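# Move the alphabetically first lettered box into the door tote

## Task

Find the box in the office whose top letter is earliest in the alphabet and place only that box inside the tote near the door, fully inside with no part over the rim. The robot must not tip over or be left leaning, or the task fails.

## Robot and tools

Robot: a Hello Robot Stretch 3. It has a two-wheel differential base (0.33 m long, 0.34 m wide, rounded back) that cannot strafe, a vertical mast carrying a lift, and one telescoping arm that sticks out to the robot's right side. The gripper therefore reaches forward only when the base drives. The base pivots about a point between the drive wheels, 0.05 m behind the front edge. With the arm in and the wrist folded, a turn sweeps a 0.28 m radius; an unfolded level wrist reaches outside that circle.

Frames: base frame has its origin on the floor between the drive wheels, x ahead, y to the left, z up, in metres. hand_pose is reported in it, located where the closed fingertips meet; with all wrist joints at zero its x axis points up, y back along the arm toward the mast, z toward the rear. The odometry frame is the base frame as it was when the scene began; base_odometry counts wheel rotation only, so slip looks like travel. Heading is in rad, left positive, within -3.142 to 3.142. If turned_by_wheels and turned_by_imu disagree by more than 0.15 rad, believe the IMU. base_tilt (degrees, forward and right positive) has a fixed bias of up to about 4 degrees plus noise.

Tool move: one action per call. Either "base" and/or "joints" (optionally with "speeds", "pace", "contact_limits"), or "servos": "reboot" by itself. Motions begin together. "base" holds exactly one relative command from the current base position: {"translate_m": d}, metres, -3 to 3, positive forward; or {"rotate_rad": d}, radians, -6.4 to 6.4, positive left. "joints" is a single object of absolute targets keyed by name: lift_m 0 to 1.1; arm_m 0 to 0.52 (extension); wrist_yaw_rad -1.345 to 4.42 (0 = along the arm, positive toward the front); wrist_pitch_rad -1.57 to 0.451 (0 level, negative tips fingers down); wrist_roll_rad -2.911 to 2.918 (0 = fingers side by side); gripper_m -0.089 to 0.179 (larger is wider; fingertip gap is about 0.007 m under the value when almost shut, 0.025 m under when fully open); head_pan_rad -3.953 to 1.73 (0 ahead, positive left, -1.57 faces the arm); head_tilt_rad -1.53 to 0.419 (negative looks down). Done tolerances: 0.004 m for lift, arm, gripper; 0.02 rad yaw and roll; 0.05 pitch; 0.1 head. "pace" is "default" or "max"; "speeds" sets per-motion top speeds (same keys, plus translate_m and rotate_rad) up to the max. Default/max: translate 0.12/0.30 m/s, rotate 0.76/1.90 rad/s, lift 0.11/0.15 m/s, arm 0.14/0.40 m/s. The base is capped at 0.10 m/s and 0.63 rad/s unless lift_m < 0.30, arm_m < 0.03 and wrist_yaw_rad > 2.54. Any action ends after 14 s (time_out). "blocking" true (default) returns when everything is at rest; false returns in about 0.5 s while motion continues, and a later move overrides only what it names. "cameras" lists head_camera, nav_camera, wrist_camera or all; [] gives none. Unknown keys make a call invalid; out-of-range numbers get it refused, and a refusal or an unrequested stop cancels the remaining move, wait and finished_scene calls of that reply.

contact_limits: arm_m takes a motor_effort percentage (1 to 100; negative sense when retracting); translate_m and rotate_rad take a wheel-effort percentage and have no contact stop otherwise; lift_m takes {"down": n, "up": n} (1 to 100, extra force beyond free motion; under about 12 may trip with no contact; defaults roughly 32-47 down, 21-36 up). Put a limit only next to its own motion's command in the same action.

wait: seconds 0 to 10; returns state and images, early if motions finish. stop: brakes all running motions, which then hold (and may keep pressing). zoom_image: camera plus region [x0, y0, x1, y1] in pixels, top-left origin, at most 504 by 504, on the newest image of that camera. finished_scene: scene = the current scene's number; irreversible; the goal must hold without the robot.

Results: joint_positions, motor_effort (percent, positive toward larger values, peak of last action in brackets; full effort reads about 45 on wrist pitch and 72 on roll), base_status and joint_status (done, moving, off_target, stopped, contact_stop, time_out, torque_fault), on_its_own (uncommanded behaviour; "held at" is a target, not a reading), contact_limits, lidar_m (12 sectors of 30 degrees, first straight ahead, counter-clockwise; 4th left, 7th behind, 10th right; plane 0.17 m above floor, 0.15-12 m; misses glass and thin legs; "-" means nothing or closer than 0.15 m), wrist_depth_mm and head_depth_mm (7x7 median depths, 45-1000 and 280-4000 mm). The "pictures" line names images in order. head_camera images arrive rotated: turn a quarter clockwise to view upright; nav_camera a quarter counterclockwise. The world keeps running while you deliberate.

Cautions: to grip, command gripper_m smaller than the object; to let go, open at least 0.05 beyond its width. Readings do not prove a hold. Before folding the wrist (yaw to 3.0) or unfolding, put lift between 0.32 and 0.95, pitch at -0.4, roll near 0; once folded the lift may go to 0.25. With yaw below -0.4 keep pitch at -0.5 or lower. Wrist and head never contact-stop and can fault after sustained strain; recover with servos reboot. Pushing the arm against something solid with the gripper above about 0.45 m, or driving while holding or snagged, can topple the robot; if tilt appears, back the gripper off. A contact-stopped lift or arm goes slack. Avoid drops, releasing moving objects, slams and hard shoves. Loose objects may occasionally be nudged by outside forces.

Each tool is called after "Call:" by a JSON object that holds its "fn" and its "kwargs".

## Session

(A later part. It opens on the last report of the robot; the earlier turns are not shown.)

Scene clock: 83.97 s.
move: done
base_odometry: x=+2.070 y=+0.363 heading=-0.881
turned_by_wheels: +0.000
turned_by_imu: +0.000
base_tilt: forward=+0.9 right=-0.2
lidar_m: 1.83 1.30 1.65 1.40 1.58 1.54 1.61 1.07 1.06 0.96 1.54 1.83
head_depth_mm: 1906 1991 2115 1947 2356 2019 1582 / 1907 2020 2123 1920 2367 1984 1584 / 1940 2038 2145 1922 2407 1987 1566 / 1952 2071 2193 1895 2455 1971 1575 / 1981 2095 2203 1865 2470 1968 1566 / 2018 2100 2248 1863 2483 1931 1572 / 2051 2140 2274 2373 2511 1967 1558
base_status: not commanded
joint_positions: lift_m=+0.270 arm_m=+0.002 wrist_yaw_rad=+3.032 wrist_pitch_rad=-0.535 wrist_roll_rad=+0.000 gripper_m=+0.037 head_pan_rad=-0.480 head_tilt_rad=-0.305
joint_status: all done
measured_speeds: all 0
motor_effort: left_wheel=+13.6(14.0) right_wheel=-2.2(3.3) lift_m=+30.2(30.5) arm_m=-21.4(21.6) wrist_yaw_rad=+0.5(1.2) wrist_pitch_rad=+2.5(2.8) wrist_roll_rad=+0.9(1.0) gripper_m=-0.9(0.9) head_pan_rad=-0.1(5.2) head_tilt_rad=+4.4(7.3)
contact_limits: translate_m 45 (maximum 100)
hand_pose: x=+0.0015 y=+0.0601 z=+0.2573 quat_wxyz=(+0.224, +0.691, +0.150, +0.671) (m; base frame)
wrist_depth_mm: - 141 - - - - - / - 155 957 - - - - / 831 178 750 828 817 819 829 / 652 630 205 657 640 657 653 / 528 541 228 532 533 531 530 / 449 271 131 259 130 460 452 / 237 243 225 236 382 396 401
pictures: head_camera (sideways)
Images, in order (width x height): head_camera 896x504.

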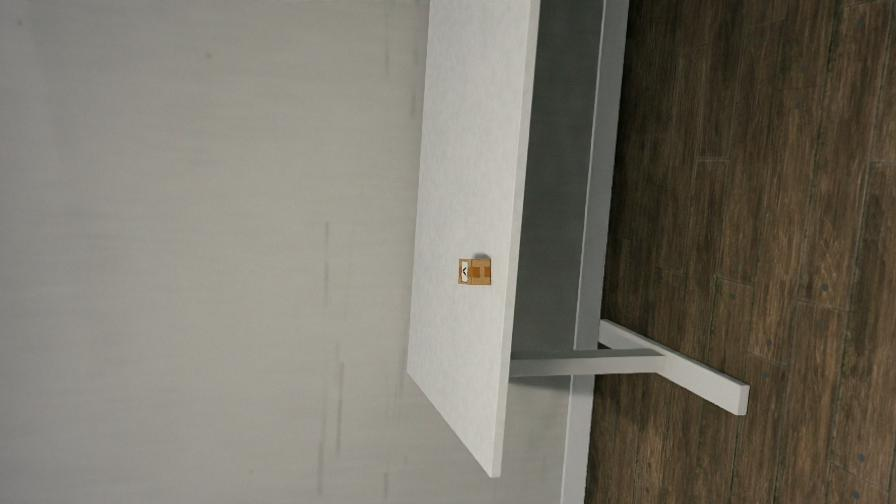

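Call:
{"fn": "zoom_image", "kwargs": {"camera": "head_camera", "region": [445, 245, 505, 300]}}

Call:
{"fn": "move", "kwargs": {"joints": {"head_pan_rad": -0.85, "head_tilt_rad": -0.3}, "cameras": ["head_camera"]}}

Call:
{"fn": "zoom_image", "kwargs": {"camera": "head_camera", "region": [400, 50, 600, 450]}}

Call:
{"fn": "move", "kwargs": {"joints": {"head_pan_rad": 0.75, "head_tilt_rad": -0.35}, "cameras": ["head_camera"]}}

Call:
{"fn": "zoom_image", "kwargs": {"camera": "head_camera", "region": [430, 250, 530, 450]}}

Call:
{"fn": "move", "kwargs": {"joints": {"head_pan_rad": 1.4, "head_tilt_rad": -0.35}, "cameras": ["head_camera"]}}

Call:
{"fn": "zoom_image", "kwargs": {"camera": "head_camera", "region": [380, 200, 500, 400]}}

Scaled by 8.400 from the camera's 896x504 image, which has a finer 1280x720 frame.

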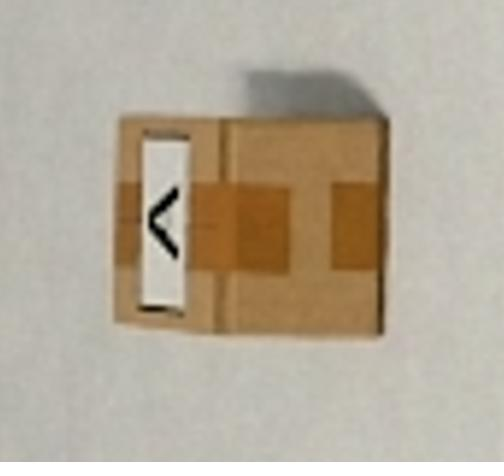

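Scene clock: 94.90 s.
move: done
base_odometry: x=+2.070 y=+0.363 heading=-0.881
turned_by_wheels: +0.000
turned_by_imu: +0.001
base_tilt: forward=+1.0 right=-0.1
lidar_m: 1.83 1.30 1.65 1.40 1.58 1.54 1.60 1.07 1.06 0.97 1.54 1.83
head_depth_mm: 2111 2198 2336 2400 1849 1773 1592 / 2069 2169 2267 2366 2513 2009 1583 / 2049 2162 2283 1958 2392 2000 1573 / 2019 2125 2237 1947 2466 1984 1586 / 1955 2063 2182 1917 2449 1997 1579 / 1904 2015 2106 1897 2381 1988 1562 / 1880 1951 2076 1887 2324 1993 1561
base_status: not commanded
joint_positions: lift_m=+0.270 arm_m=+0.002 wrist_yaw_rad=+3.032 wrist_pitch_rad=-0.535 wrist_roll_rad=+0.000 gripper_m=+0.037 head_pan_rad=-0.853 head_tilt_rad=-0.300
joint_status: all done
measured_speeds: all 0
motor_effort: left_wheel=+13.9(14.0) right_wheel=-2.9(3.3) lift_m=+31.9(32.1) arm_m=-20.9(21.3) wrist_yaw_rad=+0.6(1.1) wrist_pitch_rad=+2.6(2.9) wrist_roll_rad=+1.0(1.0) gripper_m=+0.1(1.9) head_pan_rad=-2.1(4.5) head_tilt_rad=+3.9(6.3)
contact_limits: translate_m 45 (maximum 100)
hand_pose: x=+0.0015 y=+0.0601 z=+0.2573 quat_wxyz=(+0.224, +0.691, +0.150, +0.671) (m; base frame)
wrist_depth_mm: - 139 - - - - - / - 155 956 - - - - / 813 179 727 825 802 820 804 / 653 624 204 641 647 645 645 / 528 541 228 532 539 538 525 / 444 271 131 256 130 459 459 / 237 245 226 237 381 405 404
pictures: head_camera (sideways)
Images, in order (width x height): head_camera 896x504.

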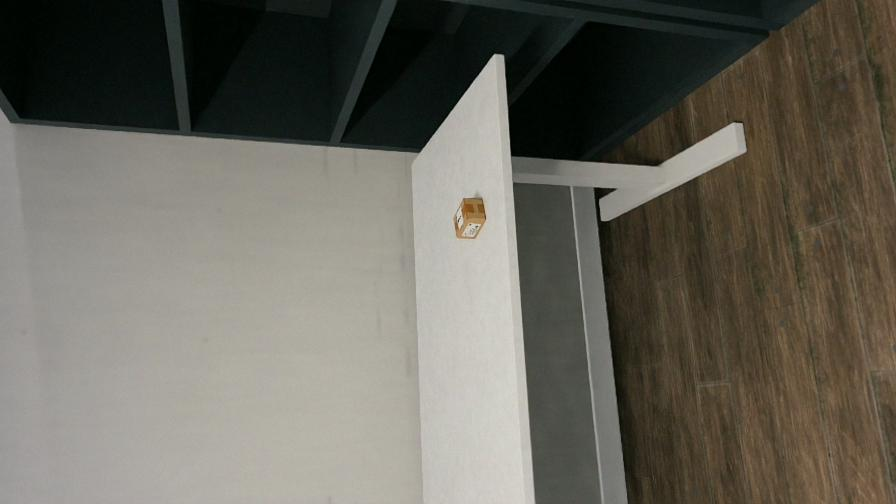

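Scaled by 1.260 from the camera's 896x504 image, which has a finer 1280x720 frame.

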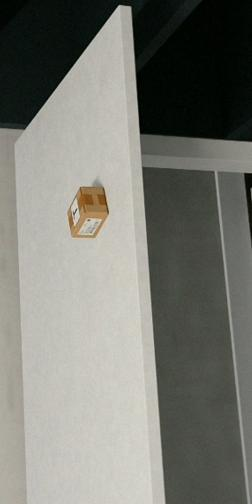

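Scene clock: 96.17 s.
move: done
base_odometry: x=+2.070 y=+0.363 heading=-0.881
turned_by_wheels: +0.000
turned_by_imu: +0.000
base_tilt: forward=+0.9 right=+0.0
lidar_m: 1.83 1.29 1.65 1.39 1.58 1.54 1.60 1.07 1.06 0.97 1.54 1.83
head_depth_mm: 1536 1634 1745 1812 2021 1902 1528 / 1505 1586 1700 1312 1959 1880 1517 / 1483 1565 1665 1295 1507 1724 1519 / 1448 1543 1650 1294 1879 1875 1516 / 1424 1508 1610 1276 1861 1885 1507 / 1401 1486 1577 1275 1807 1879 1514 / 1374 1461 1547 1258 989 1850 1509
base_status: not commanded
joint_positions: lift_m=+0.270 arm_m=+0.002 wrist_yaw_rad=+3.032 wrist_pitch_rad=-0.535 wrist_roll_rad=+0.000 gripper_m=+0.037 head_pan_rad=+0.779 head_tilt_rad=-0.346
joint_status: all done
measured_speeds: all 0
motor_effort: left_wheel=+13.8(14.0) right_wheel=-2.8(3.2) lift_m=+31.9(32.3) arm_m=-20.8(21.1) wrist_yaw_rad=+1.0(1.3) wrist_pitch_rad=+2.5(2.9) wrist_roll_rad=+0.8(1.0) gripper_m=-1.0(1.0) head_pan_rad=-0.5(5.6) head_tilt_rad=-2.2(3.7)
contact_limits: translate_m 45 (maximum 100)
hand_pose: x=+0.0015 y=+0.0601 z=+0.2573 quat_wxyz=(+0.224, +0.691, +0.150, +0.671) (m; base frame)
wrist_depth_mm: - 140 - - - - - / - 155 942 - - - - / 827 179 731 811 785 824 795 / 651 639 206 642 648 641 644 / 540 541 227 543 535 526 542 / 448 271 131 259 130 456 459 / 236 243 226 238 386 402 402
pictures: head_camera (sideways)
Images, in order (width x height): head_camera 896x504.

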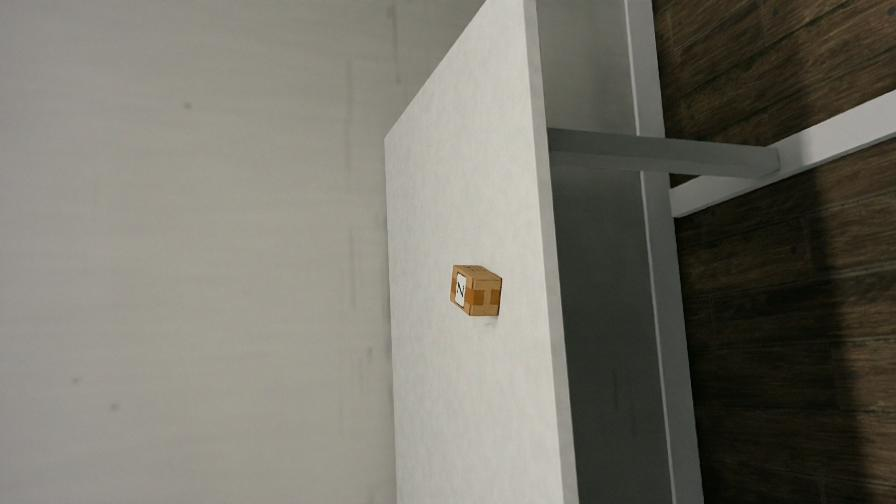

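Scaled by 2.520 from the camera's 896x504 image, which has a finer 1280x720 frame.

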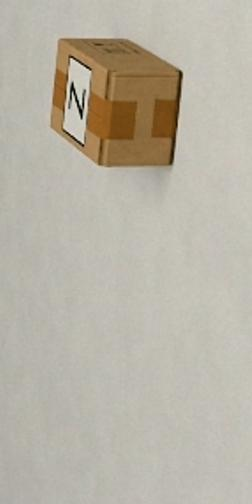

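Scene clock: 97.10 s.
move: done
base_odometry: x=+2.070 y=+0.363 heading=-0.881
turned_by_wheels: +0.000
turned_by_imu: +0.000
base_tilt: forward=+0.9 right=+0.0
lidar_m: 1.84 1.30 1.65 1.39 1.59 1.53 1.61 1.07 1.06 0.96 1.54 1.83
head_depth_mm: 1407 1476 1547 1302 1010 1821 1519 / 1465 1539 1634 1291 1821 1891 1508 / 1532 1613 1703 1287 1941 1880 1501 / 1604 1697 1783 1259 2054 1876 1509 / 1688 1792 1903 1279 1624 1738 1504 / 1767 1883 2013 1356 2293 1840 1463 / 1856 1971 2076 2162 2257 1863 1502
base_status: not commanded
joint_positions: lift_m=+0.270 arm_m=+0.002 wrist_yaw_rad=+3.032 wrist_pitch_rad=-0.535 wrist_roll_rad=+0.000 gripper_m=+0.037 head_pan_rad=+1.428 head_tilt_rad=-0.348
joint_status: all done
measured_speeds: all 0
motor_effort: left_wheel=+13.6(14.0) right_wheel=-2.9(3.1) lift_m=+31.6(32.2) arm_m=-20.6(21.1) wrist_yaw_rad=+0.7(1.4) wrist_pitch_rad=+2.7(2.8) wrist_roll_rad=+0.9(1.0) gripper_m=+0.2(1.5) head_pan_rad=+0.2(5.3) head_tilt_rad=-1.6(3.5)
contact_limits: translate_m 45 (maximum 100)
hand_pose: x=+0.0015 y=+0.0601 z=+0.2573 quat_wxyz=(+0.224, +0.691, +0.150, +0.671) (m; base frame)
wrist_depth_mm: - 140 - - - - - / - 154 954 - - - - / 809 179 726 792 811 798 800 / 653 617 204 646 645 647 647 / 530 542 228 547 536 538 527 / 450 270 131 255 130 460 460 / 236 243 227 239 379 403 407
pictures: head_camera (sideways)
Images, in order (width x height): head_camera 896x504.

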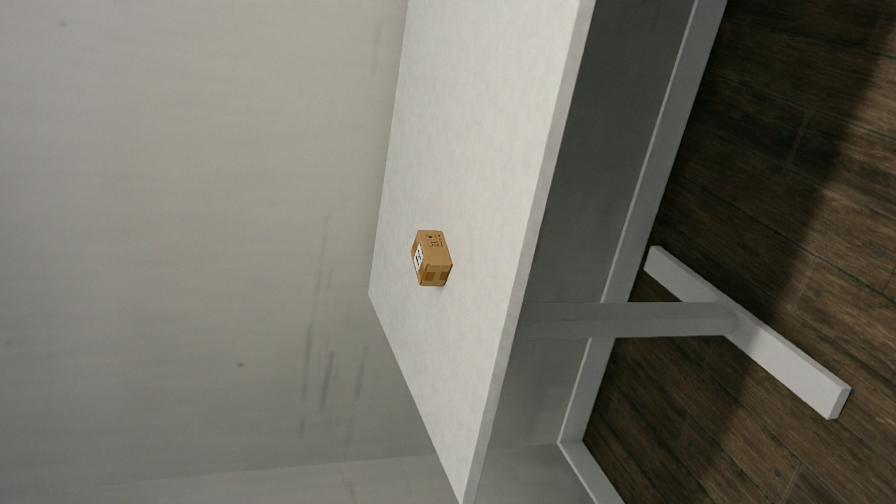

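Scaled by 2.520 from the camera's 896x504 image, which has a finer 1280x720 frame.

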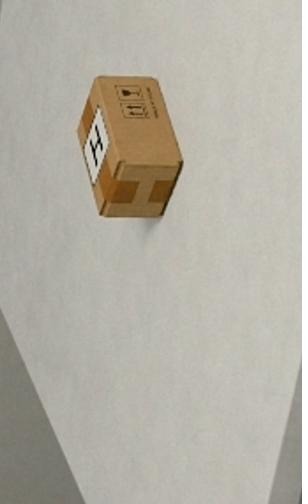

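Call:
{"fn": "move", "kwargs": {"joints": {"head_pan_rad": -0.85, "head_tilt_rad": -0.3}, "cameras": ["head_camera"]}}

Call:
{"fn": "zoom_image", "kwargs": {"camera": "head_camera", "region": [445, 190, 495, 250]}}

Scene clock: 108.17 s.
move: done
base_odometry: x=+2.070 y=+0.363 heading=-0.881
turned_by_wheels: +0.000
turned_by_imu: +0.001
base_tilt: forward=+0.8 right=+0.1
lidar_m: 1.83 1.30 1.65 1.39 1.58 1.54 1.60 1.07 1.06 0.97 1.54 1.83
head_depth_mm: 2135 2210 2116 2078 1635 1719 1591 / 2106 2205 2302 2400 2445 1944 1580 / 2100 2200 2286 1919 2367 1968 1573 / 2027 2152 2277 1888 2520 1995 1575 / 1973 2083 2191 1908 2452 1979 1567 / 1922 2013 2145 1880 2366 1974 1572 / 1875 1968 2065 1858 2343 1965 1559
base_status: not commanded
joint_positions: lift_m=+0.270 arm_m=+0.002 wrist_yaw_rad=+3.032 wrist_pitch_rad=-0.535 wrist_roll_rad=+0.000 gripper_m=+0.037 head_pan_rad=-0.895 head_tilt_rad=-0.303
joint_status: all done
measured_speeds: all 0
motor_effort: left_wheel=+13.6(14.0) right_wheel=-2.6(3.1) lift_m=+31.4(32.3) arm_m=-20.1(20.6) wrist_yaw_rad=+0.5(1.5) wrist_pitch_rad=+2.5(2.7) wrist_roll_rad=+0.7(1.1) gripper_m=+0.7(1.1) head_pan_rad=+1.7(5.4) head_tilt_rad=+4.2(7.3)
contact_limits: translate_m 45 (maximum 100)
hand_pose: x=+0.0015 y=+0.0601 z=+0.2573 quat_wxyz=(+0.224, +0.691, +0.150, +0.671) (m; base frame)
wrist_depth_mm: - 140 - - - - - / - 154 968 - - - - / 819 180 736 817 817 804 828 / 646 618 205 654 648 637 658 / 544 546 227 539 534 540 539 / 448 273 131 258 129 454 457 / 235 242 226 236 382 399 398
pictures: head_camera (sideways)
Images, in order (width x height): head_camera 896x504.

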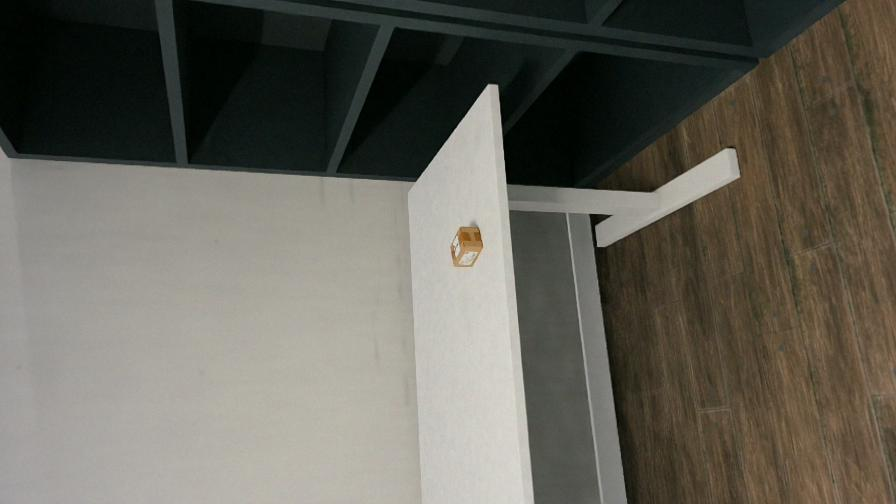

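Scaled by 8.400 from the camera's 896x504 image, which has a finer 1280x720 frame.

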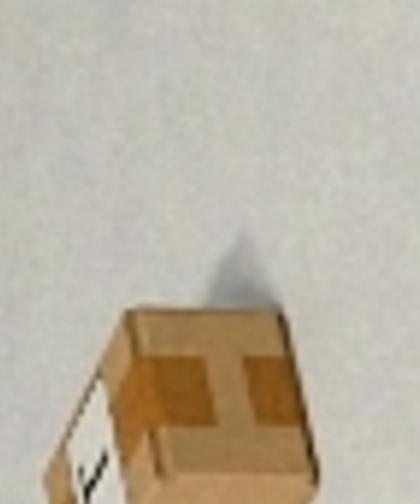

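Call:
{"fn": "zoom_image", "kwargs": {"camera": "head_camera", "region": [445, 222, 490, 272]}}

Scaled by 10.080 from the camera's 896x504 image, which has a finer 1280x720 frame.

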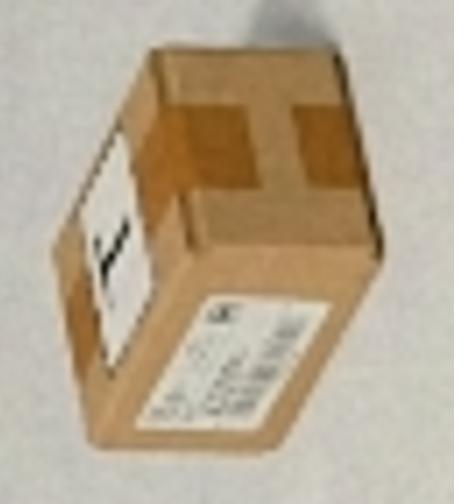

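Call:
{"fn": "move", "kwargs": {"base": {"rotate_rad": -0.364}, "joints": {"head_pan_rad": 0.0, "head_tilt_rad": -0.5}, "speeds": {"rotate_rad": 1.2}, "cameras": []}}

Call:
{"fn": "move", "kwargs": {"base": {"translate_m": 1.052}, "speeds": {"translate_m": 0.28}, "contact_limits": {"translate_m": 45}, "cameras": ["head_camera"]}}

Call:
{"fn": "move", "kwargs": {"base": {"rotate_rad": 1.419}, "joints": {"head_pan_rad": -1.57, "head_tilt_rad": -0.6, "lift_m": 0.5, "wrist_pitch_rad": -0.4, "gripper_m": 0.15}, "speeds": {"rotate_rad": 1.2}, "cameras": ["head_camera"]}}

Scene clock: 128.73 s.
move: done
base_odometry: x=+2.070 y=+0.363 heading=-1.244
turned_by_wheels: -0.363
turned_by_imu: -0.361
base_tilt: forward=+0.9 right=-0.1
lidar_m: 1.83 2.00 1.29 1.65 1.83 1.54 1.53 1.71 1.07 0.96 1.53 1.86
head_depth_mm: 1841 1992 1799 2357 2025 1609 1350 / 1883 2039 1788 2387 2016 1615 1344 / 1925 2089 1788 2456 2013 1610 1352 / 1985 2143 1924 2379 2002 1607 1343 / 2036 2215 2304 2523 2027 1602 1343 / 2091 2268 2495 2672 2005 1597 1341 / 2168 2334 2606 2663 2005 1602 1345
base_status: done
joint_positions: lift_m=+0.270 arm_m=+0.002 wrist_yaw_rad=+3.032 wrist_pitch_rad=-0.535 wrist_roll_rad=+0.000 gripper_m=+0.037 head_pan_rad=+0.017 head_tilt_rad=-0.498
joint_status: all done
measured_speeds: translate_m=+0.000 rotate_rad=+0.000 lift_m=+0.000 arm_m=+0.000 wrist_yaw_rad=+0.000 wrist_pitch_rad=+0.000 wrist_roll_rad=+0.000 head_pan_rad=-0.024 head_tilt_rad=+0.000
motor_effort: left_wheel=+12.0(16.0) right_wheel=-10.5(13.3) lift_m=+31.7(32.0) arm_m=-20.5(20.6) wrist_yaw_rad=+0.7(1.3) wrist_pitch_rad=+2.6(2.7) wrist_roll_rad=+0.8(1.1) gripper_m=+0.2(1.2) head_pan_rad=-3.8(5.4) head_tilt_rad=-2.4(5.7)
hand_pose: x=+0.0015 y=+0.0601 z=+0.2573 quat_wxyz=(+0.224, +0.691, +0.150, +0.671) (m; base frame)
wrist_depth_mm: - 140 - - - - - / - 155 945 - - - - / 830 178 726 802 795 816 810 / 649 625 204 635 646 631 635 / 538 540 226 548 538 544 543 / 454 272 131 256 130 460 460 / 237 244 227 239 380 407 400
pictures: none
No camera images: "cameras" was empty.

Scene clock: 135.10 s.
move: done
base_odometry: x=+2.408 y=-0.633 heading=-1.244
turned_by_wheels: +0.000
turned_by_imu: +0.000
base_tilt: forward=+0.8 right=-0.1
lidar_m: 0.80 0.82 1.46 1.22 1.14 2.02 2.56 1.90 1.28 1.13 1.13 1.20
head_depth_mm: 971 1046 1134 1194 899 719 601 / 991 1070 1167 1189 898 718 601 / 1012 1096 1200 1185 891 674 611 / 1029 1120 1235 1179 891 713 628 / 1059 1151 1269 1186 890 714 641 / 1083 1189 1295 1386 889 712 1255 / 1119 1223 1343 1499 888 708 1283
base_status: done
joint_positions: lift_m=+0.270 arm_m=+0.002 wrist_yaw_rad=+3.032 wrist_pitch_rad=-0.535 wrist_roll_rad=+0.000 gripper_m=+0.037 head_pan_rad=+0.000 head_tilt_rad=-0.500
joint_status: not commanded
measured_speeds: all 0
motor_effort: left_wheel=+13.5(18.6) right_wheel=-2.2(7.3) lift_m=+30.9(32.0) arm_m=-21.7(22.5) wrist_yaw_rad=+0.9(1.4) wrist_pitch_rad=+2.6(2.9) wrist_roll_rad=+0.8(1.1) gripper_m=+0.0(1.6) head_pan_rad=-3.1(4.7) head_tilt_rad=-2.9(3.8)
contact_limits: translate_m 45 (maximum 100)
hand_pose: x=+0.0015 y=+0.0601 z=+0.2573 quat_wxyz=(+0.224, +0.691, +0.150, +0.671) (m; base frame)
wrist_depth_mm: - 139 - - - - - / - 154 975 - - - - / 809 179 741 824 803 813 828 / 649 617 205 658 640 643 645 / 537 544 227 537 539 536 524 / 451 271 131 256 130 457 459 / 237 244 226 238 384 405 402
pictures: head_camera (sideways)
Images, in order (width x height): head_camera 896x504.

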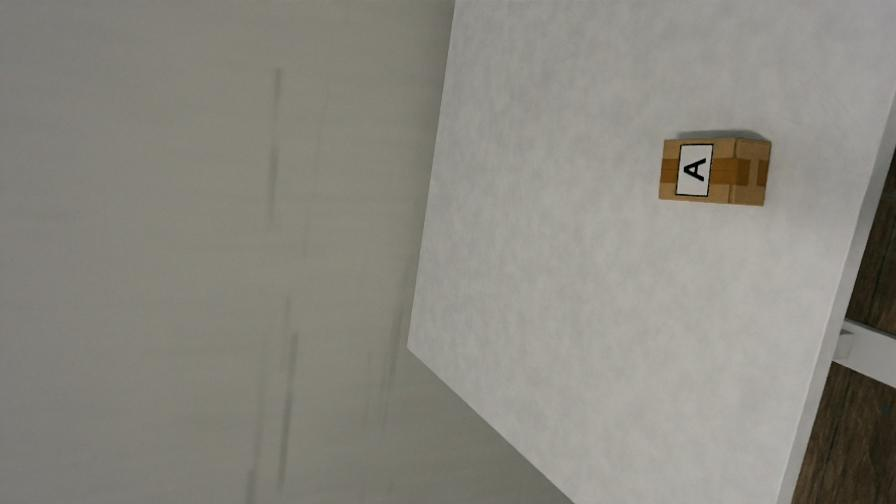

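Scene clock: 138.47 s.
move: done
base_odometry: x=+2.408 y=-0.633 heading=+0.175
turned_by_wheels: +1.418
turned_by_imu: +1.414
base_tilt: forward=+1.0 right=-0.3
lidar_m: 1.45 1.14 2.02 2.56 1.98 1.28 1.14 1.13 1.23 1.20 0.80 1.50
head_depth_mm: 995 1095 1199 1006 794 657 1248 / 1005 1113 1209 1004 792 659 1248 / 1015 1113 1224 1003 795 655 1234 / 1020 1125 1226 998 722 654 1269 / 1026 1129 1230 997 789 655 1265 / 1039 1146 1231 992 788 671 1250 / 1046 1157 1267 999 785 670 1263
base_status: done
joint_positions: lift_m=+0.500 arm_m=+0.002 wrist_yaw_rad=+3.032 wrist_pitch_rad=-0.420 wrist_roll_rad=+0.000 gripper_m=+0.150 head_pan_rad=-1.575 head_tilt_rad=-0.602
joint_status: all done
measured_speeds: all 0
motor_effort: left_wheel=-11.4(13.9) right_wheel=+10.1(15.8) lift_m=+31.3(34.3) arm_m=-21.8(22.9) wrist_yaw_rad=+0.7(1.5) wrist_pitch_rad=+3.3(7.1) wrist_roll_rad=+0.9(1.1) gripper_m=+0.9(93.2) head_pan_rad=+3.0(4.8) head_tilt_rad=-1.7(5.1)
hand_pose: x=+0.0032 y=+0.0761 z=+0.5122 quat_wxyz=(+0.185, +0.698, +0.110, +0.683) (m; base frame)
wrist_depth_mm: - 135 - - - - - / - 148 - - - - - / - 162 - - - - - / - - 207 - - - - / - 188 242 996 980 989 - / 860 126 232 825 814 123 822 / 106 671 262 691 695 668 112
pictures: head_camera (sideways)
Images, in order (width x height): head_camera 896x504.

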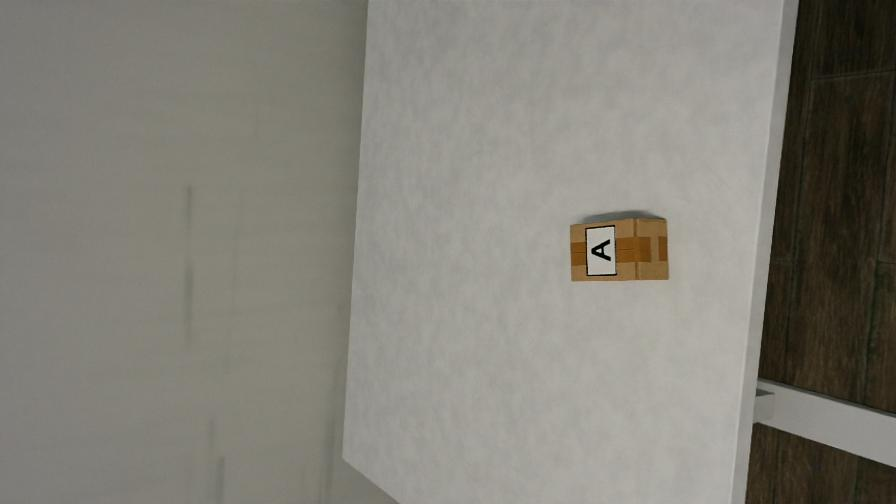

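Call:
{"fn": "move", "kwargs": {"joints": {"lift_m": 0.93}, "pace": "max", "cameras": []}}

Call:
{"fn": "move", "kwargs": {"base": {"translate_m": 0.04}, "joints": {"wrist_yaw_rad": 0.0}, "cameras": []}}

Call:
{"fn": "move", "kwargs": {"joints": {"wrist_pitch_rad": -1.55, "arm_m": 0.37, "lift_m": 1.0}, "cameras": ["wrist_camera", "head_camera"]}}

Scene clock: 163.57 s.
move: done
base_odometry: x=+2.408 y=-0.633 heading=+0.175
turned_by_wheels: +0.000
turned_by_imu: +0.001
base_tilt: forward=+0.8 right=+0.0
lidar_m: 1.45 1.14 2.02 2.56 1.99 1.28 1.13 1.13 1.24 1.20 0.80 1.50
head_depth_mm: 998 1098 1199 1004 796 - - / 1006 1110 1205 1008 793 694 - / 1010 1113 1224 1002 793 689 - / 1021 1128 1235 1004 745 682 - / 1031 1132 1237 997 792 705 - / 1039 1143 1240 995 789 670 1261 / 1047 1158 1277 993 790 670 1255
base_status: not commanded
joint_positions: lift_m=+0.930 arm_m=+0.002 wrist_yaw_rad=+3.032 wrist_pitch_rad=-0.419 wrist_roll_rad=+0.000 gripper_m=+0.150 head_pan_rad=-1.570 head_tilt_rad=-0.601
joint_status: all done
measured_speeds: all 0
motor_effort: left_wheel=-11.2(11.5) right_wheel=+10.2(10.4) lift_m=+30.7(34.4) arm_m=-21.0(22.1) wrist_yaw_rad=+0.7(1.5) wrist_pitch_rad=+3.2(3.9) wrist_roll_rad=+0.8(1.1) gripper_m=+0.2(1.3) head_pan_rad=+2.3(4.2) head_tilt_rad=+2.1(3.1)
hand_pose: x=+0.0032 y=+0.0762 z=+0.9424 quat_wxyz=(+0.185, +0.698, +0.109, +0.683) (m; base frame)
wrist_depth_mm: - 135 - - - - - / - 149 - - - - 933 / - 162 - - - - - / - 183 208 - - - - / - 187 241 - - - - / - 126 232 - - 122 - / - - 262 - - - 112
pictures: none
No camera images: "cameras" was empty.

Scene clock: 166.07 s.
move: done
base_odometry: x=+2.448 y=-0.626 heading=+0.175
turned_by_wheels: +0.000
turned_by_imu: +0.000
base_tilt: forward=+1.0 right=-0.2
lidar_m: 1.41 1.11 2.00 2.56 1.98 1.31 1.17 1.16 1.24 1.20 0.79 1.46
head_depth_mm: 1001 1097 1200 1007 797 - - / 1005 1101 1214 1007 819 - - / 1012 1117 1223 1008 846 - - / 1026 1125 1232 1000 817 619 1272 / 1036 1141 1237 997 792 656 1259 / 1038 1147 1239 1003 789 672 1242 / 1049 1161 1272 999 789 671 1263
base_status: done
joint_positions: lift_m=+0.930 arm_m=+0.002 wrist_yaw_rad=+0.003 wrist_pitch_rad=-0.419 wrist_roll_rad=+0.000 gripper_m=+0.150 head_pan_rad=-1.570 head_tilt_rad=-0.600
joint_status: all done
measured_speeds: all 0
motor_effort: left_wheel=+4.5(8.9) right_wheel=+5.4(13.6) lift_m=+29.0(31.2) arm_m=-21.1(21.8) wrist_yaw_rad=-2.1(6.6) wrist_pitch_rad=+3.4(3.8) wrist_roll_rad=+1.1(1.1) gripper_m=+0.4(1.3) head_pan_rad=+3.7(4.3) head_tilt_rad=+2.1(3.3)
hand_pose: x=-0.0208 y=-0.3710 z=+0.9424 quat_wxyz=(+0.692, +0.148, -0.691, -0.146) (m; base frame)
wrist_depth_mm: 916 886 900 898 877 905 890 / 996 990 993 978 960 968 961 / - - - - - - - / - - - - - - - / - 146 - - - 145 - / - 126 - 373 - 122 - / - 116 - 377 - - 102
pictures: none
No camera images: "cameras" was empty.

Scene clock: 169.97 s.
move: done
base_odometry: x=+2.448 y=-0.626 heading=+0.175
turned_by_wheels: +0.000
turned_by_imu: +0.001
base_tilt: forward=+0.9 right=+0.0
lidar_m: 1.41 1.11 2.00 2.56 1.99 1.32 1.17 1.16 1.23 1.19 0.79 1.46
head_depth_mm: 987 366 1208 1008 796 659 1223 / 983 417 1210 1011 772 658 1243 / 1013 427 450 904 795 658 1240 / 1020 1124 1231 968 769 656 1267 / 1034 1139 1232 1000 790 655 1261 / 1040 1149 1241 995 791 669 1241 / 1047 1156 1272 996 789 671 1252
base_status: not commanded
joint_positions: lift_m=+1.000 arm_m=+0.370 wrist_yaw_rad=+0.003 wrist_pitch_rad=-1.544 wrist_roll_rad=+0.000 gripper_m=+0.150 head_pan_rad=-1.570 head_tilt_rad=-0.600
joint_status: all done
measured_speeds: all 0
motor_effort: left_wheel=+4.5(4.6) right_wheel=+5.3(5.6) lift_m=+31.6(35.4) arm_m=+21.8(25.6) wrist_yaw_rad=-2.1(2.5) wrist_pitch_rad=-1.2(4.5) wrist_roll_rad=+0.8(1.1) gripper_m=+0.0(1.2) head_pan_rad=+3.6(4.3) head_tilt_rad=+2.5(3.2)
hand_pose: x=-0.0217 y=-0.4976 z=+0.8819 quat_wxyz=(+0.507, +0.494, -0.505, -0.493) (m; base frame)
wrist_depth_mm: - - - - - - - / - - - - - - - / - - - 274 - - - / - - - 277 - - - / - 146 - 280 - 142 - / - 126 - - - 122 - / - - - 990 - - 112
pictures: head_camera (sideways), wrist_camera
Images, in order (width x height): head_camera 896x504, wrist_camera 644x364.

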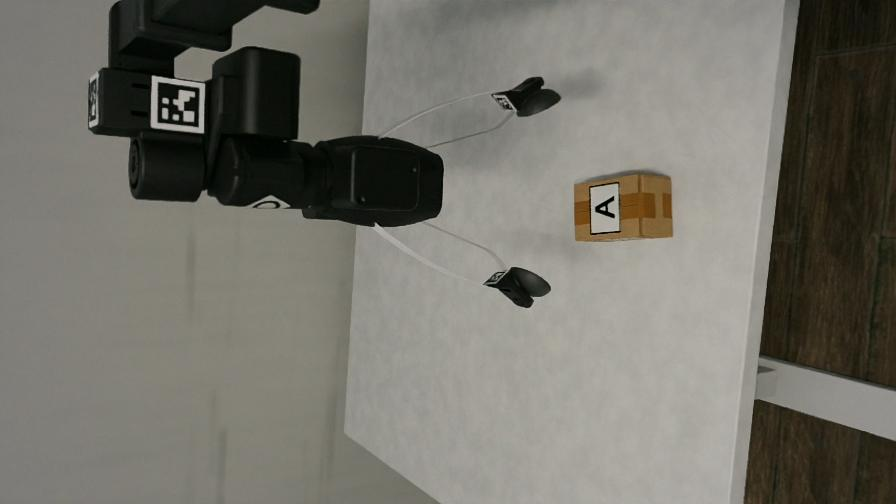

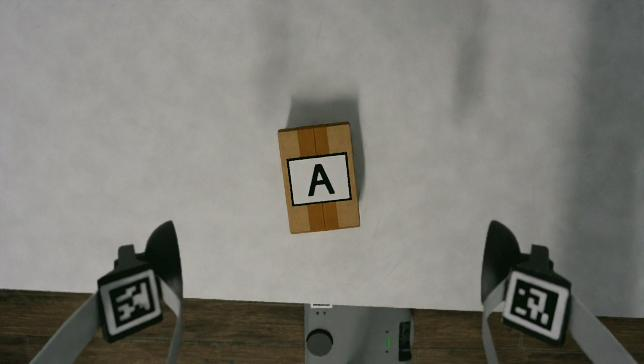

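Call:
{"fn": "move", "kwargs": {"base": {"translate_m": 0.007}, "joints": {"arm_m": 0.384, "wrist_yaw_rad": 0.115, "lift_m": 0.94}, "cameras": ["wrist_camera"]}}

Call:
{"fn": "move", "kwargs": {"joints": {"lift_m": 0.848}, "speeds": {"lift_m": 0.07}, "contact_limits": {"lift_m": {"down": 14}}, "cameras": ["wrist_camera"]}}

Scene clock: 184.53 s.
move: done
base_odometry: x=+2.454 y=-0.625 heading=+0.175
turned_by_wheels: +0.000
turned_by_imu: +0.001
base_tilt: forward=+1.0 right=-0.3
lidar_m: 1.41 1.10 2.00 2.55 1.98 1.32 1.18 1.17 1.23 1.20 0.79 1.45
head_depth_mm: 993 1057 385 933 797 662 1243 / 1003 486 468 1006 772 657 1245 / 1019 1087 479 512 772 657 1236 / 1019 1123 1233 967 750 655 1264 / 1029 1137 1233 1000 793 654 1261 / 1034 1148 1235 1001 789 672 1239 / 1049 1154 1290 999 790 669 1262
base_status: done
joint_positions: lift_m=+0.940 arm_m=+0.384 wrist_yaw_rad=+0.112 wrist_pitch_rad=-1.545 wrist_roll_rad=+0.000 gripper_m=+0.150 head_pan_rad=-1.570 head_tilt_rad=-0.600
joint_status: all done
measured_speeds: all 0
motor_effort: left_wheel=+5.2(10.2) right_wheel=+4.9(9.8) lift_m=+20.5(26.7) arm_m=+15.7(25.6) wrist_yaw_rad=+3.7(6.3) wrist_pitch_rad=-0.9(1.5) wrist_roll_rad=+0.8(1.1) gripper_m=-1.1(1.2) head_pan_rad=+2.7(4.0) head_tilt_rad=+1.3(2.6)
hand_pose: x=-0.0236 y=-0.5115 z=+0.8219 quat_wxyz=(+0.533, +0.521, -0.478, -0.465) (m; base frame)
wrist_depth_mm: 256 255 255 253 250 250 249 / 262 261 258 256 252 255 254 / 267 265 261 260 261 257 258 / 271 269 269 214 265 260 260 / 276 272 273 219 269 266 269 / 279 126 277 276 276 121 271 / - 282 281 282 278 278 112
pictures: wrist_camera
Images, in order (width x height): wrist_camera 644x364.

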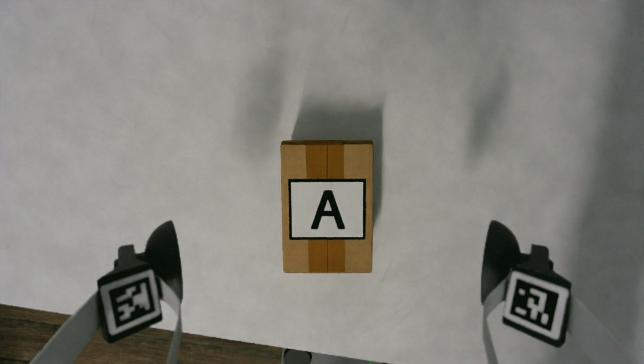

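Scene clock: 186.47 s.
move: done
base_odometry: x=+2.454 y=-0.625 heading=+0.175
turned_by_wheels: +0.000
turned_by_imu: +0.000
base_tilt: forward=+0.9 right=+0.0
lidar_m: 1.41 1.10 2.00 2.56 1.99 1.32 1.18 1.17 1.23 1.20 0.79 1.46
head_depth_mm: 1000 1093 1192 403 334 642 1247 / 1007 1102 1175 529 794 660 1249 / 1014 1119 1183 532 684 658 1245 / 1018 1125 1235 1002 773 656 1271 / 1035 1136 1230 1000 791 655 1253 / 1038 1148 1241 998 790 670 1238 / 1048 1158 1291 999 792 671 1262
base_status: not commanded
joint_positions: lift_m=+0.848 arm_m=+0.384 wrist_yaw_rad=+0.112 wrist_pitch_rad=-1.545 wrist_roll_rad=+0.000 gripper_m=+0.150 head_pan_rad=-1.570 head_tilt_rad=-0.600
joint_status: all done
measured_speeds: all 0
motor_effort: left_wheel=+5.2(5.5) right_wheel=+3.9(4.8) lift_m=+20.3(21.0) arm_m=-1.3(15.8) wrist_yaw_rad=+3.6(4.1) wrist_pitch_rad=-1.1(1.5) wrist_roll_rad=+0.8(1.2) gripper_m=+0.6(1.5) head_pan_rad=+3.2(4.4) head_tilt_rad=+1.1(2.2)
contact_limits: lift_m down 14 (down: maximum 72; up: maximum 65)
hand_pose: x=-0.0236 y=-0.5115 z=+0.7299 quat_wxyz=(+0.533, +0.521, -0.478, -0.465) (m; base frame)
wrist_depth_mm: 166 165 165 163 161 161 162 / 169 168 166 166 165 163 164 / 171 170 169 169 168 167 167 / 176 174 172 121 169 170 170 / 178 176 176 123 175 173 171 / 181 126 177 126 176 123 174 / - 182 181 128 180 180 111
pictures: wrist_camera
Images, in order (width x height): wrist_camera 644x364.

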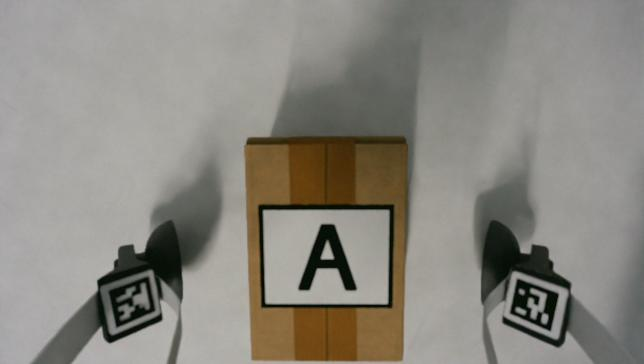

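Call:
{"fn": "move", "kwargs": {"joints": {"gripper_m": 0.035}, "cameras": []}}

Call:
{"fn": "move", "kwargs": {"joints": {"lift_m": 0.93}, "speeds": {"lift_m": 0.08}, "cameras": ["wrist_camera"]}}

Scene clock: 191.70 s.
move: done
base_odometry: x=+2.454 y=-0.625 heading=+0.175
turned_by_wheels: +0.000
turned_by_imu: +0.001
base_tilt: forward=+0.9 right=-0.1
lidar_m: 1.41 1.10 2.00 2.56 1.99 1.32 1.18 1.17 1.23 1.19 0.79 1.45
head_depth_mm: 997 1095 1195 402 333 644 1244 / 1008 1104 1174 528 797 658 1241 / 1012 1116 1182 535 680 656 1241 / 1022 1125 1233 1006 771 657 1269 / 1030 1138 1237 1001 791 655 1270 / 1041 1146 1233 1001 791 671 1242 / 1051 1159 1286 994 790 672 1262
base_status: not commanded
joint_positions: lift_m=+0.848 arm_m=+0.384 wrist_yaw_rad=+0.112 wrist_pitch_rad=-1.551 wrist_roll_rad=+0.000 gripper_m=+0.036 head_pan_rad=-1.570 head_tilt_rad=-0.600
joint_status: all done
measured_speeds: all 0
motor_effort: left_wheel=+5.3(5.4) right_wheel=+4.3(5.2) lift_m=+11.0(29.3) arm_m=-21.9(22.7) wrist_yaw_rad=+3.4(3.8) wrist_pitch_rad=-0.1(1.4) wrist_roll_rad=+0.8(1.0) gripper_m=-18.2(98.9) head_pan_rad=+3.1(4.0) head_tilt_rad=-0.5(2.1)
contact_limits: lift_m down 14 (down: maximum 72; up: maximum 65)
hand_pose: x=-0.0238 y=-0.5101 z=+0.7301 quat_wxyz=(+0.532, +0.522, -0.476, -0.466) (m; base frame)
wrist_depth_mm: 168 166 166 164 164 164 163 / 170 171 169 167 167 166 165 / 173 172 171 169 169 169 168 / 177 176 174 123 172 172 172 / 180 180 154 125 148 174 173 / 184 183 128 127 127 177 177 / 187 186 130 130 183 117 180
pictures: none
No camera images: "cameras" was empty.

Scene clock: 193.40 s.
move: done
base_odometry: x=+2.454 y=-0.625 heading=+0.175
turned_by_wheels: +0.000
turned_by_imu: +0.000
base_tilt: forward=+1.0 right=-0.1
lidar_m: 1.40 1.10 1.99 2.56 1.98 1.32 1.18 1.17 1.24 1.19 0.78 1.46
head_depth_mm: 997 1078 386 906 797 659 1241 / 1008 1065 475 1007 795 658 1241 / 1012 1099 483 511 642 657 1249 / 1021 1122 1227 966 746 655 1270 / 1027 1135 1239 999 792 655 1265 / 1039 1146 1242 1000 790 672 1236 / 1047 1159 1287 996 790 670 1259
base_status: not commanded
joint_positions: lift_m=+0.930 arm_m=+0.384 wrist_yaw_rad=+0.112 wrist_pitch_rad=-1.550 wrist_roll_rad=+0.000 gripper_m=+0.036 head_pan_rad=-1.570 head_tilt_rad=-0.600
joint_status: all done
measured_speeds: all 0
motor_effort: left_wheel=+5.4(5.5) right_wheel=+4.3(4.7) lift_m=+32.2(33.9) arm_m=-20.3(22.3) wrist_yaw_rad=+3.5(3.9) wrist_pitch_rad=-0.2(0.6) wrist_roll_rad=+0.8(1.1) gripper_m=-13.8(18.8) head_pan_rad=+2.3(3.7) head_tilt_rad=+0.1(1.5)
hand_pose: x=-0.0237 y=-0.5102 z=+0.8120 quat_wxyz=(+0.532, +0.522, -0.476, -0.466) (m; base frame)
wrist_depth_mm: 245 245 244 243 242 240 237 / 249 251 247 247 247 244 242 / 254 254 253 248 250 250 250 / 260 258 257 129 252 253 252 / 266 262 155 131 151 261 256 / 274 268 128 133 132 264 260 / - 107 272 135 267 265 268
pictures: wrist_camera
Images, in order (width x height): wrist_camera 644x364.

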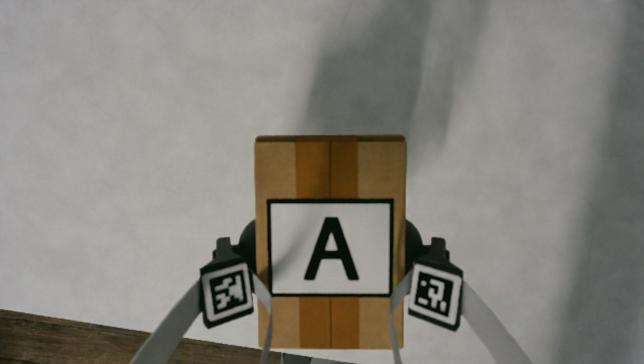

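Call:
{"fn": "move", "kwargs": {"joints": {"arm_m": 0.0, "wrist_pitch_rad": -0.4, "lift_m": 0.93}, "speeds": {"arm_m": 0.25}, "cameras": []}}

Call:
{"fn": "move", "kwargs": {"joints": {"wrist_yaw_rad": 2.6, "lift_m": 0.5}, "pace": "max", "cameras": ["wrist_camera"]}}

Call:
{"fn": "move", "kwargs": {"base": {"rotate_rad": 1.953}, "joints": {"lift_m": 0.292, "head_pan_rad": 0.0, "head_tilt_rad": -0.4}, "cameras": ["nav_camera", "wrist_camera"]}}

Scene clock: 226.37 s.
move: done
base_odometry: x=+2.454 y=-0.625 heading=+0.175
turned_by_wheels: +0.000
turned_by_imu: +0.001
base_tilt: forward=+1.1 right=-0.2
lidar_m: 1.41 1.10 1.99 2.56 1.98 1.32 1.18 1.17 1.23 1.20 0.78 1.45
head_depth_mm: 997 1096 1199 1004 801 - - / 1007 1105 1207 1008 795 692 - / 1012 1118 1223 1007 443 - - / 1022 1125 1236 1007 430 330 1242 / 1033 1137 1228 1003 792 654 1266 / 1042 1144 1237 999 787 669 1232 / 1051 1157 1295 999 790 671 1262
base_status: not commanded
joint_positions: lift_m=+0.930 arm_m=+0.002 wrist_yaw_rad=+0.112 wrist_pitch_rad=-0.430 wrist_roll_rad=+0.000 gripper_m=+0.036 head_pan_rad=-1.570 head_tilt_rad=-0.600
joint_status: all done
joint sent to its limit — arm_m, lower limit.
measured_speeds: all 0
motor_effort: left_wheel=+5.4(5.5) right_wheel=+4.6(4.8) lift_m=+30.2(32.6) arm_m=-21.9(24.7) wrist_yaw_rad=+3.0(3.9) wrist_pitch_rad=+5.2(8.6) wrist_roll_rad=+0.9(1.1) gripper_m=-13.6(14.6) head_pan_rad=+3.1(3.7) head_tilt_rad=+0.4(1.9)
hand_pose: x=+0.0034 y=-0.3682 z=+0.9400 quat_wxyz=(+0.698, +0.190, -0.681, -0.112) (m; base frame)
wrist_depth_mm: - 987 917 891 872 843 821 / - - - 998 925 915 884 / - - - 130 970 980 898 / - - 131 130 130 - - / - - 133 131 132 - - / - - 129 133 132 - - / - 96 - 135 134 - -
pictures: none
No camera images: "cameras" was empty.

Scene clock: 230.03 s.
move: done
base_odometry: x=+2.454 y=-0.625 heading=+0.175
turned_by_wheels: +0.000
turned_by_imu: +0.001
base_tilt: forward=+1.0 right=+0.0
lidar_m: 1.41 1.10 2.00 2.56 1.99 1.32 1.18 1.17 1.23 1.20 0.79 1.45
head_depth_mm: 997 1101 1204 1010 799 658 1239 / 1008 1105 1212 1009 793 658 1239 / 1013 1117 1218 1007 793 657 1251 / 1025 1121 1235 1002 794 657 1267 / 1031 1130 1236 1000 793 656 1266 / 1039 1148 1239 1001 792 671 1238 / 1046 1156 1286 1002 792 671 1260
base_status: not commanded
joint_positions: lift_m=+0.500 arm_m=+0.002 wrist_yaw_rad=+2.597 wrist_pitch_rad=-0.428 wrist_roll_rad=+0.000 gripper_m=+0.036 head_pan_rad=-1.570 head_tilt_rad=-0.600
joint_status: all done
measured_speeds: all 0
motor_effort: left_wheel=+5.3(5.6) right_wheel=+4.1(5.1) lift_m=+20.9(26.1) arm_m=-20.3(22.5) wrist_yaw_rad=+3.2(8.8) wrist_pitch_rad=+4.6(5.3) wrist_roll_rad=+0.8(1.1) gripper_m=-12.6(14.7) head_pan_rad=+2.7(3.7) head_tilt_rad=-1.2(2.1)
hand_pose: x=+0.0944 y=+0.0441 z=+0.5105 quat_wxyz=(+0.331, +0.706, -0.041, +0.625) (m; base frame)
wrist_depth_mm: - - - - - - - / - - - - - - - / - - - - - - - / - - - 130 - - - / 991 979 150 131 151 984 960 / 810 848 128 133 131 806 816 / 225 106 657 135 135 674 707
pictures: wrist_camera
Images, in order (width x height): wrist_camera 644x364.

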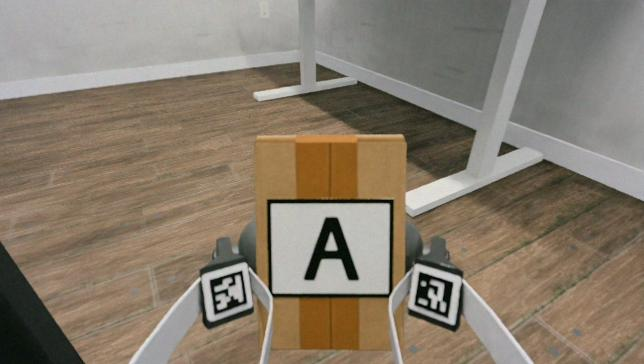

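Scene clock: 234.10 s.
move: done
base_odometry: x=+2.454 y=-0.625 heading=+2.127
turned_by_wheels: +1.952
turned_by_imu: +1.946
base_tilt: forward=+0.9 right=-0.4
lidar_m: 1.95 1.31 1.60 1.18 1.16 1.20 0.79 1.50 1.41 1.10 1.77 2.56
head_depth_mm: 2182 2330 2451 2623 2302 1774 1454 / 2263 2412 2587 2767 2283 1782 1452 / 2374 2538 2686 2866 2304 1784 1448 / 2472 2639 2864 2987 2296 1767 1442 / 2613 2791 2945 3092 2293 1767 1438 / 2621 1802 1968 2068 2173 1765 1428 / 1698 1846 1979 2021 2142 1749 1440
base_status: done
joint_positions: lift_m=+0.292 arm_m=+0.002 wrist_yaw_rad=+2.597 wrist_pitch_rad=-0.428 wrist_roll_rad=+0.000 gripper_m=+0.036 head_pan_rad=+0.003 head_tilt_rad=-0.400
joint_status: all done
measured_speeds: all 0
motor_effort: left_wheel=-10.8(14.9) right_wheel=+10.5(15.2) lift_m=+21.1(21.9) arm_m=-22.0(22.5) wrist_yaw_rad=+3.6(3.8) wrist_pitch_rad=+4.9(5.4) wrist_roll_rad=+0.8(1.1) gripper_m=-14.5(14.6) head_pan_rad=-3.9(5.7) head_tilt_rad=+3.3(5.9)
hand_pose: x=+0.0944 y=+0.0441 z=+0.3024 quat_wxyz=(+0.331, +0.706, -0.041, +0.625) (m; base frame)
wrist_depth_mm: - - - - - - - / - - - - - - - / - - - - - - - / 832 833 729 130 740 822 810 / 642 658 153 132 151 666 638 / 542 538 129 133 132 548 540 / 227 106 279 136 135 453 462
pictures: nav_camera (sideways), wrist_camera
Images, in order (width x height): nav_camera 672x504, wrist_camera 644x364.

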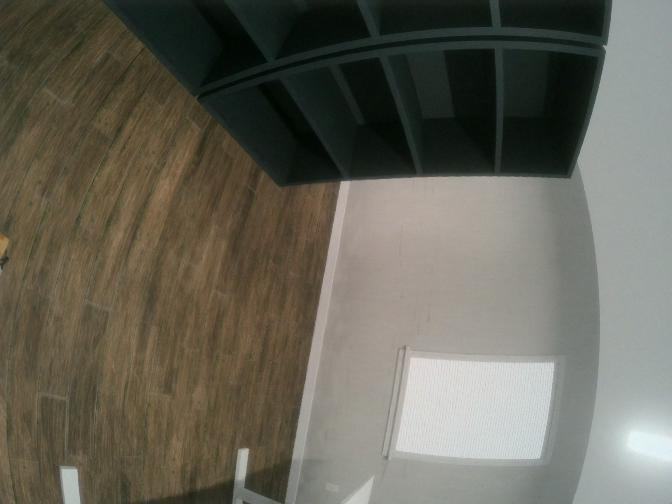

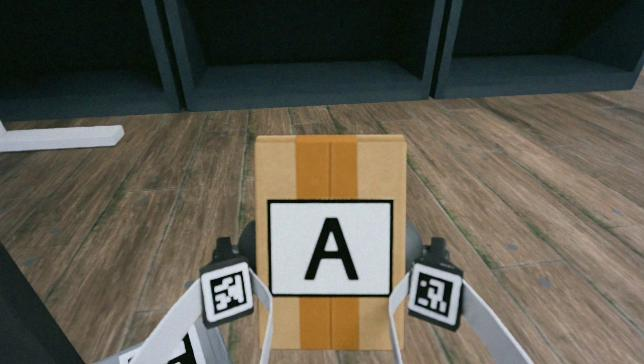

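Call:
{"fn": "move", "kwargs": {"base": {"translate_m": 2.295}, "speeds": {"translate_m": 0.28}, "contact_limits": {"translate_m": 50}, "cameras": []}}

Call:
{"fn": "move", "kwargs": {"base": {"rotate_rad": 1.389}, "speeds": {"rotate_rad": 1.2}, "joints": {"head_pan_rad": 0.0, "head_tilt_rad": -0.4}, "cameras": ["head_camera", "nav_camera"]}}

Scene clock: 250.73 s.
move: done
base_odometry: x=+1.243 y=+1.324 heading=+2.127
turned_by_wheels: +0.000
turned_by_imu: -0.001
base_tilt: forward=+0.9 right=-0.3
lidar_m: 0.45 0.56 1.15 0.86 0.60 1.42 3.05 2.39 1.82 0.75 0.49 0.45
head_depth_mm: 344 363 386 413 442 477 517 / 356 378 404 433 466 504 549 / 371 396 423 456 491 535 586 / 388 414 444 479 523 569 626 / 405 434 468 507 554 607 674 / 425 456 494 539 591 654 730 / 446 482 523 572 631 702 796
base_status: done
joint_positions: lift_m=+0.292 arm_m=+0.002 wrist_yaw_rad=+2.597 wrist_pitch_rad=-0.428 wrist_roll_rad=+0.000 gripper_m=+0.036 head_pan_rad=+0.000 head_tilt_rad=-0.400
joint_status: not commanded
measured_speeds: all 0
motor_effort: left_wheel=+6.3(12.9) right_wheel=+4.8(18.5) lift_m=+31.5(32.8) arm_m=-20.0(22.0) wrist_yaw_rad=+3.5(3.8) wrist_pitch_rad=+5.1(5.4) wrist_roll_rad=+0.8(1.1) gripper_m=-13.5(14.4) head_pan_rad=-2.1(4.5) head_tilt_rad=+2.0(4.7)
contact_limits: translate_m 50 (maximum 100)
hand_pose: x=+0.0943 y=+0.0441 z=+0.3025 quat_wxyz=(+0.331, +0.706, -0.041, +0.625) (m; base frame)
wrist_depth_mm: - - - - 907 551 399 / - - - - 963 581 412 / - - - - 889 603 419 / 798 834 726 131 741 599 424 / 652 658 153 132 151 589 427 / 545 540 129 133 132 529 428 / 224 106 282 135 135 453 420
pictures: none
No camera images: "cameras" was empty.

Scene clock: 253.73 s.
move: done
base_odometry: x=+1.243 y=+1.324 heading=-2.768
turned_by_wheels: +1.388
turned_by_imu: +1.384
base_tilt: forward=+1.0 right=-0.1
lidar_m: 2.49 0.62 0.60 3.05 2.39 1.82 1.05 0.55 0.45 0.45 0.50 0.80
head_depth_mm: 2109 2221 2370 2545 2340 1774 1455 / 2124 2263 2440 2642 2234 1765 1452 / 2182 2328 2514 2679 2325 1772 1450 / 2224 2395 2570 2769 2294 1774 1441 / 2293 2444 2618 2804 2311 1775 1440 / 2309 2521 2709 2893 2276 1777 1442 / 2420 2573 2781 2965 2174 1086 1118
base_status: done
joint_positions: lift_m=+0.292 arm_m=+0.002 wrist_yaw_rad=+2.597 wrist_pitch_rad=-0.428 wrist_roll_rad=+0.000 gripper_m=+0.036 head_pan_rad=+0.000 head_tilt_rad=-0.400
joint_status: all done
measured_speeds: all 0
motor_effort: left_wheel=-11.0(14.2) right_wheel=+10.3(15.5) lift_m=+30.4(31.5) arm_m=-22.0(22.6) wrist_yaw_rad=+3.4(3.7) wrist_pitch_rad=+5.3(5.3) wrist_roll_rad=+0.8(1.0) gripper_m=-13.7(14.4) head_pan_rad=-2.8(4.4) head_tilt_rad=+2.4(3.9)
hand_pose: x=+0.0943 y=+0.0441 z=+0.3025 quat_wxyz=(+0.331, +0.706, -0.041, +0.625) (m; base frame)
wrist_depth_mm: - - - - 612 694 - / - - - - 681 792 - / - - - 674 720 840 - / 801 808 740 130 749 841 806 / 660 648 153 132 151 657 655 / 531 544 129 133 132 539 544 / 225 106 281 135 136 452 463
pictures: head_camera (sideways), nav_camera (sideways)
Images, in order (width x height): head_camera 896x504, nav_camera 672x504.

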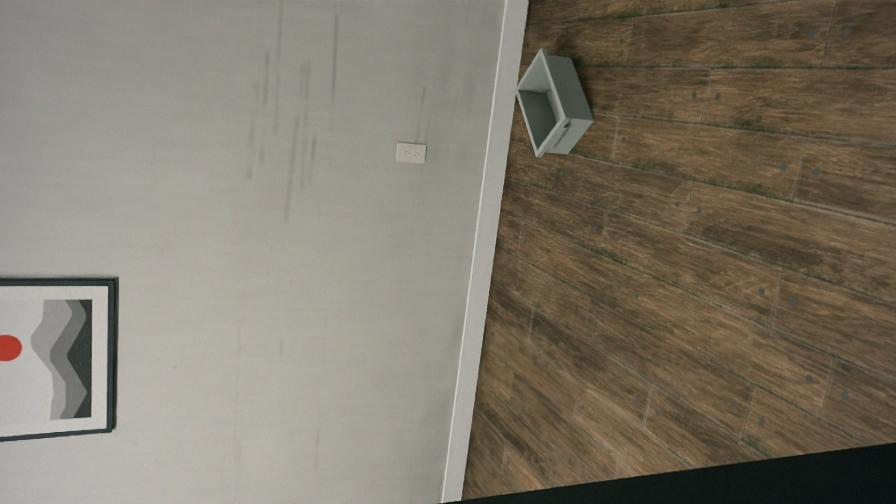

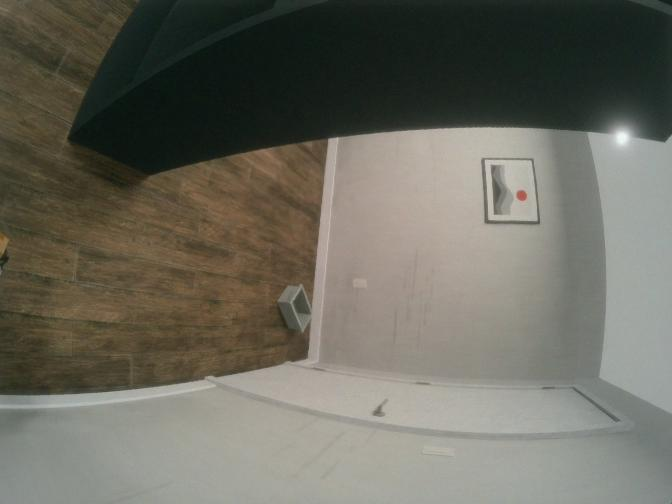

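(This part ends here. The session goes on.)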